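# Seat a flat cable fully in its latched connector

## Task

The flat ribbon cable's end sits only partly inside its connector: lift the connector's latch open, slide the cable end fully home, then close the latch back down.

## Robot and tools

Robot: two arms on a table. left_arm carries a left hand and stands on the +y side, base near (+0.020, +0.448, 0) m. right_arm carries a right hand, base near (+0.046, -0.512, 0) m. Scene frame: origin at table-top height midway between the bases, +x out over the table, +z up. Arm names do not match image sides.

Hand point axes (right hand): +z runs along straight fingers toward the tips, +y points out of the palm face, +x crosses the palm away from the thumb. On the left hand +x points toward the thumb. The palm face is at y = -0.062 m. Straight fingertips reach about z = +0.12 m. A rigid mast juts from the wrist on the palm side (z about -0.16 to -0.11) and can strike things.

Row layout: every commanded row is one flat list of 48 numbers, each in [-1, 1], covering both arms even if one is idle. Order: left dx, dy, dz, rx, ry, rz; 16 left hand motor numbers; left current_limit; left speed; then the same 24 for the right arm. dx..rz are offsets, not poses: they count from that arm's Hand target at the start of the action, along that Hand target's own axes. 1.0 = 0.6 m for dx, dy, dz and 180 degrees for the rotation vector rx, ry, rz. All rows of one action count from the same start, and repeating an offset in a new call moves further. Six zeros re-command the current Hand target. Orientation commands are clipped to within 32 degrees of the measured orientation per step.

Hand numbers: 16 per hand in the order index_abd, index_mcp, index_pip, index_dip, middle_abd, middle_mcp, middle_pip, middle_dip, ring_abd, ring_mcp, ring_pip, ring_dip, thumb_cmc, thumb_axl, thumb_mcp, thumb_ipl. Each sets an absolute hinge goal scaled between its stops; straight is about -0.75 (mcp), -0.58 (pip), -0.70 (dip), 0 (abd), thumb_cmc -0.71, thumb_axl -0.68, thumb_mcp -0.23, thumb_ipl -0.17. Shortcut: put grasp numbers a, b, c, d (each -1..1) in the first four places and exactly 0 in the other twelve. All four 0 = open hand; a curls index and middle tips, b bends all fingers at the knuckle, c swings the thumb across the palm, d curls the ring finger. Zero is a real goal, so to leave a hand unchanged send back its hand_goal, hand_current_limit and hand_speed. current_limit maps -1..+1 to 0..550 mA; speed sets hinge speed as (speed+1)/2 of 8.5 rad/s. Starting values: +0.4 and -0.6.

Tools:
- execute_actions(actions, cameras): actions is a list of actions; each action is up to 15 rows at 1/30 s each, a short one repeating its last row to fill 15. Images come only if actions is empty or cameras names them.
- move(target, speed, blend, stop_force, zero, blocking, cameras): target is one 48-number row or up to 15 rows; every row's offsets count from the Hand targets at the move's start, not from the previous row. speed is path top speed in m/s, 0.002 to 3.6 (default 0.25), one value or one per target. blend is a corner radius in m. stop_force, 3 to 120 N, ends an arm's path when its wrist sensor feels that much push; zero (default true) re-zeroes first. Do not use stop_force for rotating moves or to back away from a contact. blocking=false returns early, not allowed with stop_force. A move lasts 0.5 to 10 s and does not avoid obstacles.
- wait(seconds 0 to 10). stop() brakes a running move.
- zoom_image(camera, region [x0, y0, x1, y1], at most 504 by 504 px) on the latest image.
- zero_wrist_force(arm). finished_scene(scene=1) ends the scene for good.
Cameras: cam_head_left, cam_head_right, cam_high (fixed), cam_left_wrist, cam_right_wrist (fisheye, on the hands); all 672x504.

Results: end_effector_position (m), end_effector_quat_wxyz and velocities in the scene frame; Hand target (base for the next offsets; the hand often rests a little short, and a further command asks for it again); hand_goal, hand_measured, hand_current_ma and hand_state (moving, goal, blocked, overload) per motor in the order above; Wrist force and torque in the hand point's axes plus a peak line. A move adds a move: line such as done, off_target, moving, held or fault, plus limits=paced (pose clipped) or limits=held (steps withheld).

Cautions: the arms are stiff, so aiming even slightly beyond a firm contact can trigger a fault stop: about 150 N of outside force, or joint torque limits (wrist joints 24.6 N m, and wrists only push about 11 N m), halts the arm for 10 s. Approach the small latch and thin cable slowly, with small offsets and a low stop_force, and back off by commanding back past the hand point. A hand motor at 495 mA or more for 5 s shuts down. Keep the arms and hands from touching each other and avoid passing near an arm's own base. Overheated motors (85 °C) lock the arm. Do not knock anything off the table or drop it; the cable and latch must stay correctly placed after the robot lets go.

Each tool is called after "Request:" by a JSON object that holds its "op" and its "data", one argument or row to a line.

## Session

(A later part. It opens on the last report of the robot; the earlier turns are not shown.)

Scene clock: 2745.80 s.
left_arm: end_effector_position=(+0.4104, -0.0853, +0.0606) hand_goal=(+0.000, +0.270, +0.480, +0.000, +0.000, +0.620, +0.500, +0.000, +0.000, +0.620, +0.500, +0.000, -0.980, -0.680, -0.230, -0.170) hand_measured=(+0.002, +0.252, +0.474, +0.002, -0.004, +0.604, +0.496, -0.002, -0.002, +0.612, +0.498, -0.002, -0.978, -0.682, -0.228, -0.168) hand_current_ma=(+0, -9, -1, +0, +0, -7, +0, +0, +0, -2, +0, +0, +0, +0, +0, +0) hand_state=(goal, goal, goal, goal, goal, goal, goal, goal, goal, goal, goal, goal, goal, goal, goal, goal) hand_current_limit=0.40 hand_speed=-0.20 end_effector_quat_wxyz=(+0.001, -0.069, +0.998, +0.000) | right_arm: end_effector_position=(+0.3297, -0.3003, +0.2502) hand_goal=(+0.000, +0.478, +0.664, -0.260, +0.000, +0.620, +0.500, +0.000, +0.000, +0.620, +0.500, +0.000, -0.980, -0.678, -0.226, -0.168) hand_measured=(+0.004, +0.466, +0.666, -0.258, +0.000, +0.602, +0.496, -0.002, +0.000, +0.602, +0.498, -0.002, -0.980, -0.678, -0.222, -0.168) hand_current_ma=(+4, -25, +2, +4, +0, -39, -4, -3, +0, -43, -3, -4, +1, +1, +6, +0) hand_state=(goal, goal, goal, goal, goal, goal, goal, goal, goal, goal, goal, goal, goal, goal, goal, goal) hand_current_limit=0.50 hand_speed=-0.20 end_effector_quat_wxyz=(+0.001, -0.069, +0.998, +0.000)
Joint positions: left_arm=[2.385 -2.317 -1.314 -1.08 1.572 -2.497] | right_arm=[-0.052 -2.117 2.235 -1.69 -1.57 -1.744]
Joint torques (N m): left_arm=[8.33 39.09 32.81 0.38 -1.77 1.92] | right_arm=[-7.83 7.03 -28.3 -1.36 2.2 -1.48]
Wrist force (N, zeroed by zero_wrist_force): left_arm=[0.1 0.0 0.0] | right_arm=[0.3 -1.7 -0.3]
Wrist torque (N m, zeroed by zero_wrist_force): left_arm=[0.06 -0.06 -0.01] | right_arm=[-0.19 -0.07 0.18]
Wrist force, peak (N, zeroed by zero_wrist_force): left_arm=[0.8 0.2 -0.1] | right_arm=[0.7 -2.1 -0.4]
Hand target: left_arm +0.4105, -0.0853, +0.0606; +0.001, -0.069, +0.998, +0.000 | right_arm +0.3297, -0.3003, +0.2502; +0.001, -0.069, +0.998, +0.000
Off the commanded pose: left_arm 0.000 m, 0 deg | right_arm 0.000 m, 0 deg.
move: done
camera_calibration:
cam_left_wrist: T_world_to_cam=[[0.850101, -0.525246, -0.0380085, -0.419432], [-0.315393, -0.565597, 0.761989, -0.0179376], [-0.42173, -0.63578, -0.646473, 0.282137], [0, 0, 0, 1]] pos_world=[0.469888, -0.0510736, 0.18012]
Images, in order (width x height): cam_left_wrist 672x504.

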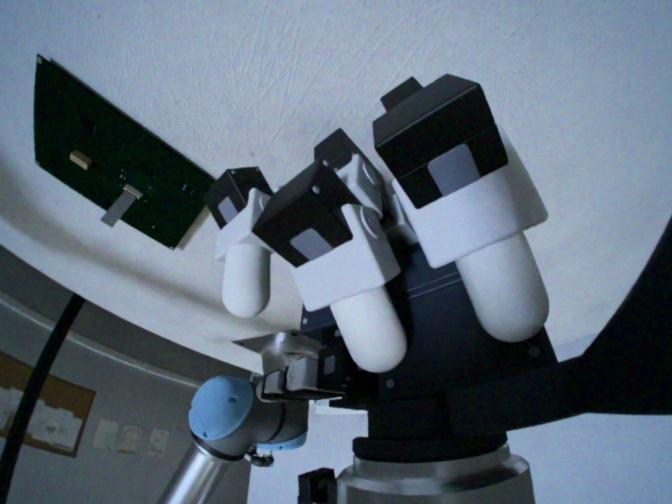

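Request:
{"op": "move", "data": {
  "target": [
    [0,0,-0.2323,0,0,0, 0,0.27,0.48,0.001, 0,0.62,0.5,0.001, 0,0.62,0.5,0.001, -0.98,-0.68,-0.23,-0.17, 0.4,-0.2, 0,0,0,0,0,0, 0,0.479,0.664,-0.26, 0,0.62,0.5,0.001, 0,0.62,0.5,0.001, -0.98,-0.678,-0.226,-0.168, 0.5,-0.2],
    [0.30113,0.2627,-0.2323,0,0,0, 0.001,-1,-0.7226,0.145, 0.001,-0.4795,-1,-1, 0,0.62,0.5,0.001, 0.571,-0.68,-0.23,-0.17, 0.4,-0.2, 0,0,0,0,0,0, 0,0.479,0.664,-0.26, 0,0.62,0.5,0.001, 0,0.62,0.5,0.001, -0.98,-0.678,-0.226,-0.168, 0.5,-0.2],
    [0.30113,0.2627,-0.2073,0,0,0, 0.001,-1,-0.7226,0.145, 0.001,-0.4795,-1,-1, 0,0.62,0.5,0.001, 0.571,-0.68,-0.23,-0.17, 0.4,-0.2, 0,0,0,0,0,0, 0,0.479,0.664,-0.26, 0,0.62,0.5,0.001, 0,0.62,0.5,0.001, -0.98,-0.678,-0.226,-0.168, 0.5,-0.2]
  ],
  "speed": [0.15,0.18,0.1],
  "cameras": ["cam_left_wrist"]
}}

Request:
{"op": "zoom_image", "data": {
  "camera": "cam_left_wrist",
  "region": [320, 90, 420, 180]
}}

Scene clock: 2801.87 s.
left_arm: end_effector_position=(+0.2095, +0.0458, +0.1847) hand_goal=(+0.000, -1.000, -0.722, +0.144, +0.000, -0.480, -1.000, -1.000, +0.000, +0.620, +0.500, +0.000, +0.570, -0.680, -0.230, -0.170) hand_measured=(+0.002, -0.992, -0.718, +0.140, -0.004, -0.480, -0.996, -0.998, -0.002, +0.612, +0.498, -0.002, +0.568, -0.682, -0.228, -0.168) hand_current_ma=(+0, +2, +0, +0, +0, +0, +1, +0, +0, -2, +0, +0, +0, +0, +0, +0) hand_state=(goal, goal, goal, goal, goal, goal, goal, goal, goal, goal, goal, goal, goal, goal, goal, goal) hand_current_limit=0.40 hand_speed=-0.20 end_effector_quat_wxyz=(+0.001, -0.069, +0.998, +0.000) | right_arm: end_effector_position=(+0.3297, -0.3003, +0.2502) hand_goal=(+0.000, +0.478, +0.664, -0.260, +0.000, +0.620, +0.500, +0.000, +0.000, +0.620, +0.500, +0.000, -0.980, -0.678, -0.226, -0.168) hand_measured=(+0.004, +0.466, +0.666, -0.258, +0.000, +0.602, +0.496, -0.002, +0.000, +0.602, +0.498, -0.002, -0.980, -0.678, -0.222, -0.168) hand_current_ma=(+4, -25, +2, +4, +0, -39, -4, -3, +0, -43, -3, -4, +1, +1, +6, +0) hand_state=(goal, goal, goal, goal, goal, goal, goal, goal, goal, goal, goal, goal, goal, goal, goal, goal) hand_current_limit=0.50 hand_speed=-0.20 end_effector_quat_wxyz=(+0.001, -0.069, +0.998, +0.000)
Joint positions: left_arm=[2.287 -1.716 -1.87 -1.125 1.572 -2.595] | right_arm=[-0.052 -2.117 2.235 -1.69 -1.57 -1.744]
Joint torques (N m): left_arm=[-1.52 16.4 9.55 4.75 -1.16 -0.34] | right_arm=[-7.72 7.02 -28.2 -1.51 2.12 -1.47]
Wrist force (N, zeroed by zero_wrist_force): left_arm=[-0.1 0.1 -0.1] | right_arm=[0.6 -1.8 -0.3]
Wrist torque (N m, zeroed by zero_wrist_force): left_arm=[0.03 0.01 0.11] | right_arm=[-0.21 -0.11 0.20]
Wrist force, peak (N, zeroed by zero_wrist_force): left_arm=[0.0 0.1 1.2] | right_arm=[0.5 -2.1 -0.1]
Hand target: left_arm +0.2095, +0.0458, +0.1846; +0.001, -0.069, +0.998, +0.000 | right_arm +0.3297, -0.3003, +0.2502; +0.001, -0.069, +0.998, +0.000
Off the commanded pose: left_arm 0.000 m, 0 deg | right_arm 0.000 m, 0 deg.
move: done
camera_calibration:
cam_left_wrist: T_world_to_cam=[[0.850117, -0.525217, -0.0380478, -0.17515], [-0.315348, -0.565623, 0.761988, -0.101691], [-0.42173, -0.635781, -0.646473, 0.361032], [0, 0, 0, 1]] pos_world=[0.269088, 0.0800264, 0.30422]
Images, in order (width x height): cam_left_wrist 672x504.

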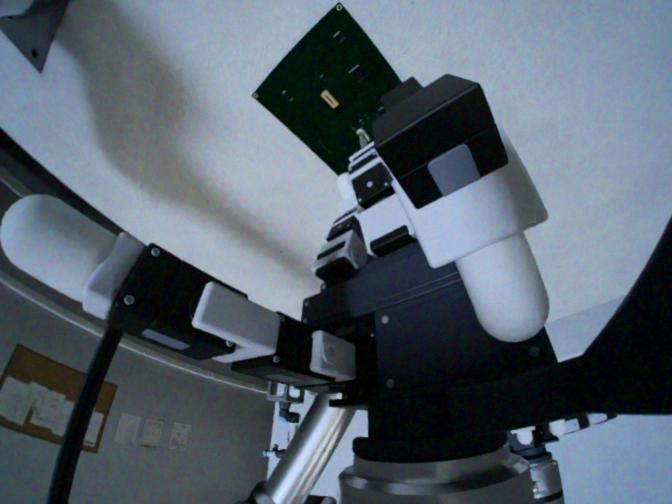

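Scaled by 5.040 from the camera's 672x504 image, which has a finer 960x720 frame.

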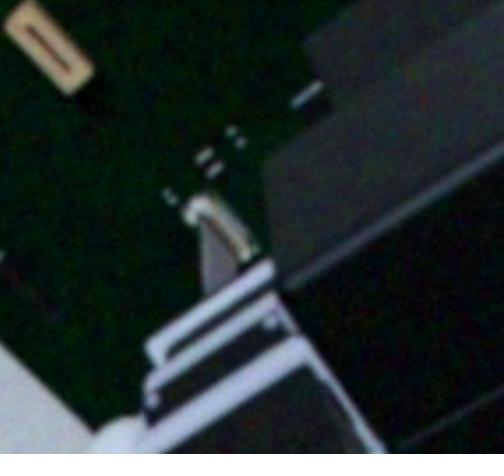

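Request:
{"op": "move", "data": {
  "target": [-0.0033,-0.0353,0,0,0,0, 0.001,-1,-0.7226,0.145, 0.001,-0.4795,-1,-1, 0,0.62,0.5,0.001, 0.571,-0.68,-0.23,-0.17, 0.4,-0.2, 0,0,0,0,0,0, 0,0.479,0.664,-0.26, 0,0.62,0.5,0.001, 0,0.62,0.5,0.001, -0.98,-0.678,-0.226,-0.168, 0.5,-0.2],
  "speed": 0.1,
  "cameras": ["cam_left_wrist"]
}}

Request:
{"op": "zoom_image", "data": {
  "camera": "cam_left_wrist",
  "region": [330, 110, 370, 150]
}}

Scene clock: 2808.30 s.
left_arm: end_effector_position=(+0.2144, +0.0252, +0.1846) hand_goal=(+0.000, -1.000, -0.722, +0.144, +0.000, -0.480, -1.000, -1.000, +0.000, +0.620, +0.500, +0.000, +0.570, -0.680, -0.230, -0.170) hand_measured=(+0.002, -0.992, -0.718, +0.140, -0.004, -0.480, -0.996, -0.998, -0.002, +0.612, +0.498, -0.002, +0.568, -0.682, -0.228, -0.168) hand_current_ma=(+0, +2, +0, +0, +0, +0, +1, +0, +0, -2, +0, +0, +0, +0, +0, +0) hand_state=(goal, goal, goal, goal, goal, goal, goal, goal, goal, goal, goal, goal, goal, goal, goal, goal) hand_current_limit=0.40 hand_speed=-0.20 end_effector_quat_wxyz=(+0.001, -0.069, +0.998, +0.000) | right_arm: end_effector_position=(+0.3297, -0.3003, +0.2502) hand_goal=(+0.000, +0.478, +0.664, -0.260, +0.000, +0.620, +0.500, +0.000, +0.000, +0.620, +0.500, +0.000, -0.980, -0.678, -0.226, -0.168) hand_measured=(+0.004, +0.466, +0.666, -0.258, +0.000, +0.602, +0.496, -0.002, +0.000, +0.602, +0.498, -0.002, -0.980, -0.678, -0.222, -0.168) hand_current_ma=(+4, -25, +2, +4, +0, -39, -4, -3, +0, -43, -3, -4, +1, +1, +6, +0) hand_state=(goal, goal, goal, goal, goal, goal, goal, goal, goal, goal, goal, goal, goal, goal, goal, goal) hand_current_limit=0.50 hand_speed=-0.20 end_effector_quat_wxyz=(+0.001, -0.069, +0.998, +0.000)
Joint positions: left_arm=[2.27 -1.763 -1.814 -1.134 1.572 -2.612] | right_arm=[-0.052 -2.117 2.235 -1.69 -1.57 -1.744]
Joint torques (N m): left_arm=[-8.96 15.99 33.58 0.51 0.43 -2.3] | right_arm=[-7.98 6.7 -28.4 -1.53 2.1 -1.42]
Wrist force (N, zeroed by zero_wrist_force): left_arm=[-0.1 0.1 0.1] | right_arm=[0.5 -1.7 -0.4]
Wrist torque (N m, zeroed by zero_wrist_force): left_arm=[0.02 0.01 0.11] | right_arm=[-0.18 -0.08 0.20]
Wrist force, peak (N, zeroed by zero_wrist_force): left_arm=[-0.2 0.4 0.0] | right_arm=[0.6 -1.9 -0.7]
Hand target: left_arm +0.2144, +0.0251, +0.1846; +0.001, -0.069, +0.998, +0.000 | right_arm +0.3297, -0.3003, +0.2502; +0.001, -0.069, +0.998, +0.000
Off the commanded pose: left_arm 0.000 m, 0 deg | right_arm 0.000 m, 0 deg.
move: done
camera_calibration:
cam_left_wrist: T_world_to_cam=[[0.8501, -0.525248, -0.0380067, -0.19006], [-0.315395, -0.565596, 0.761989, -0.111742], [-0.42173, -0.63578, -0.646473, 0.349894], [0, 0, 0, 1]] pos_world=[0.273888, 0.0594264, 0.30412]
Images, in order (width x height): cam_left_wrist 672x504.

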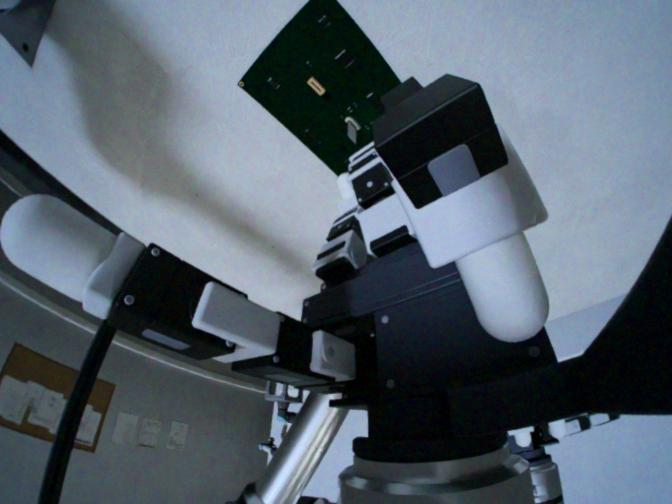

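Scaled by 12.600 from the camera's 672x504 image, which has a finer 960x720 frame.

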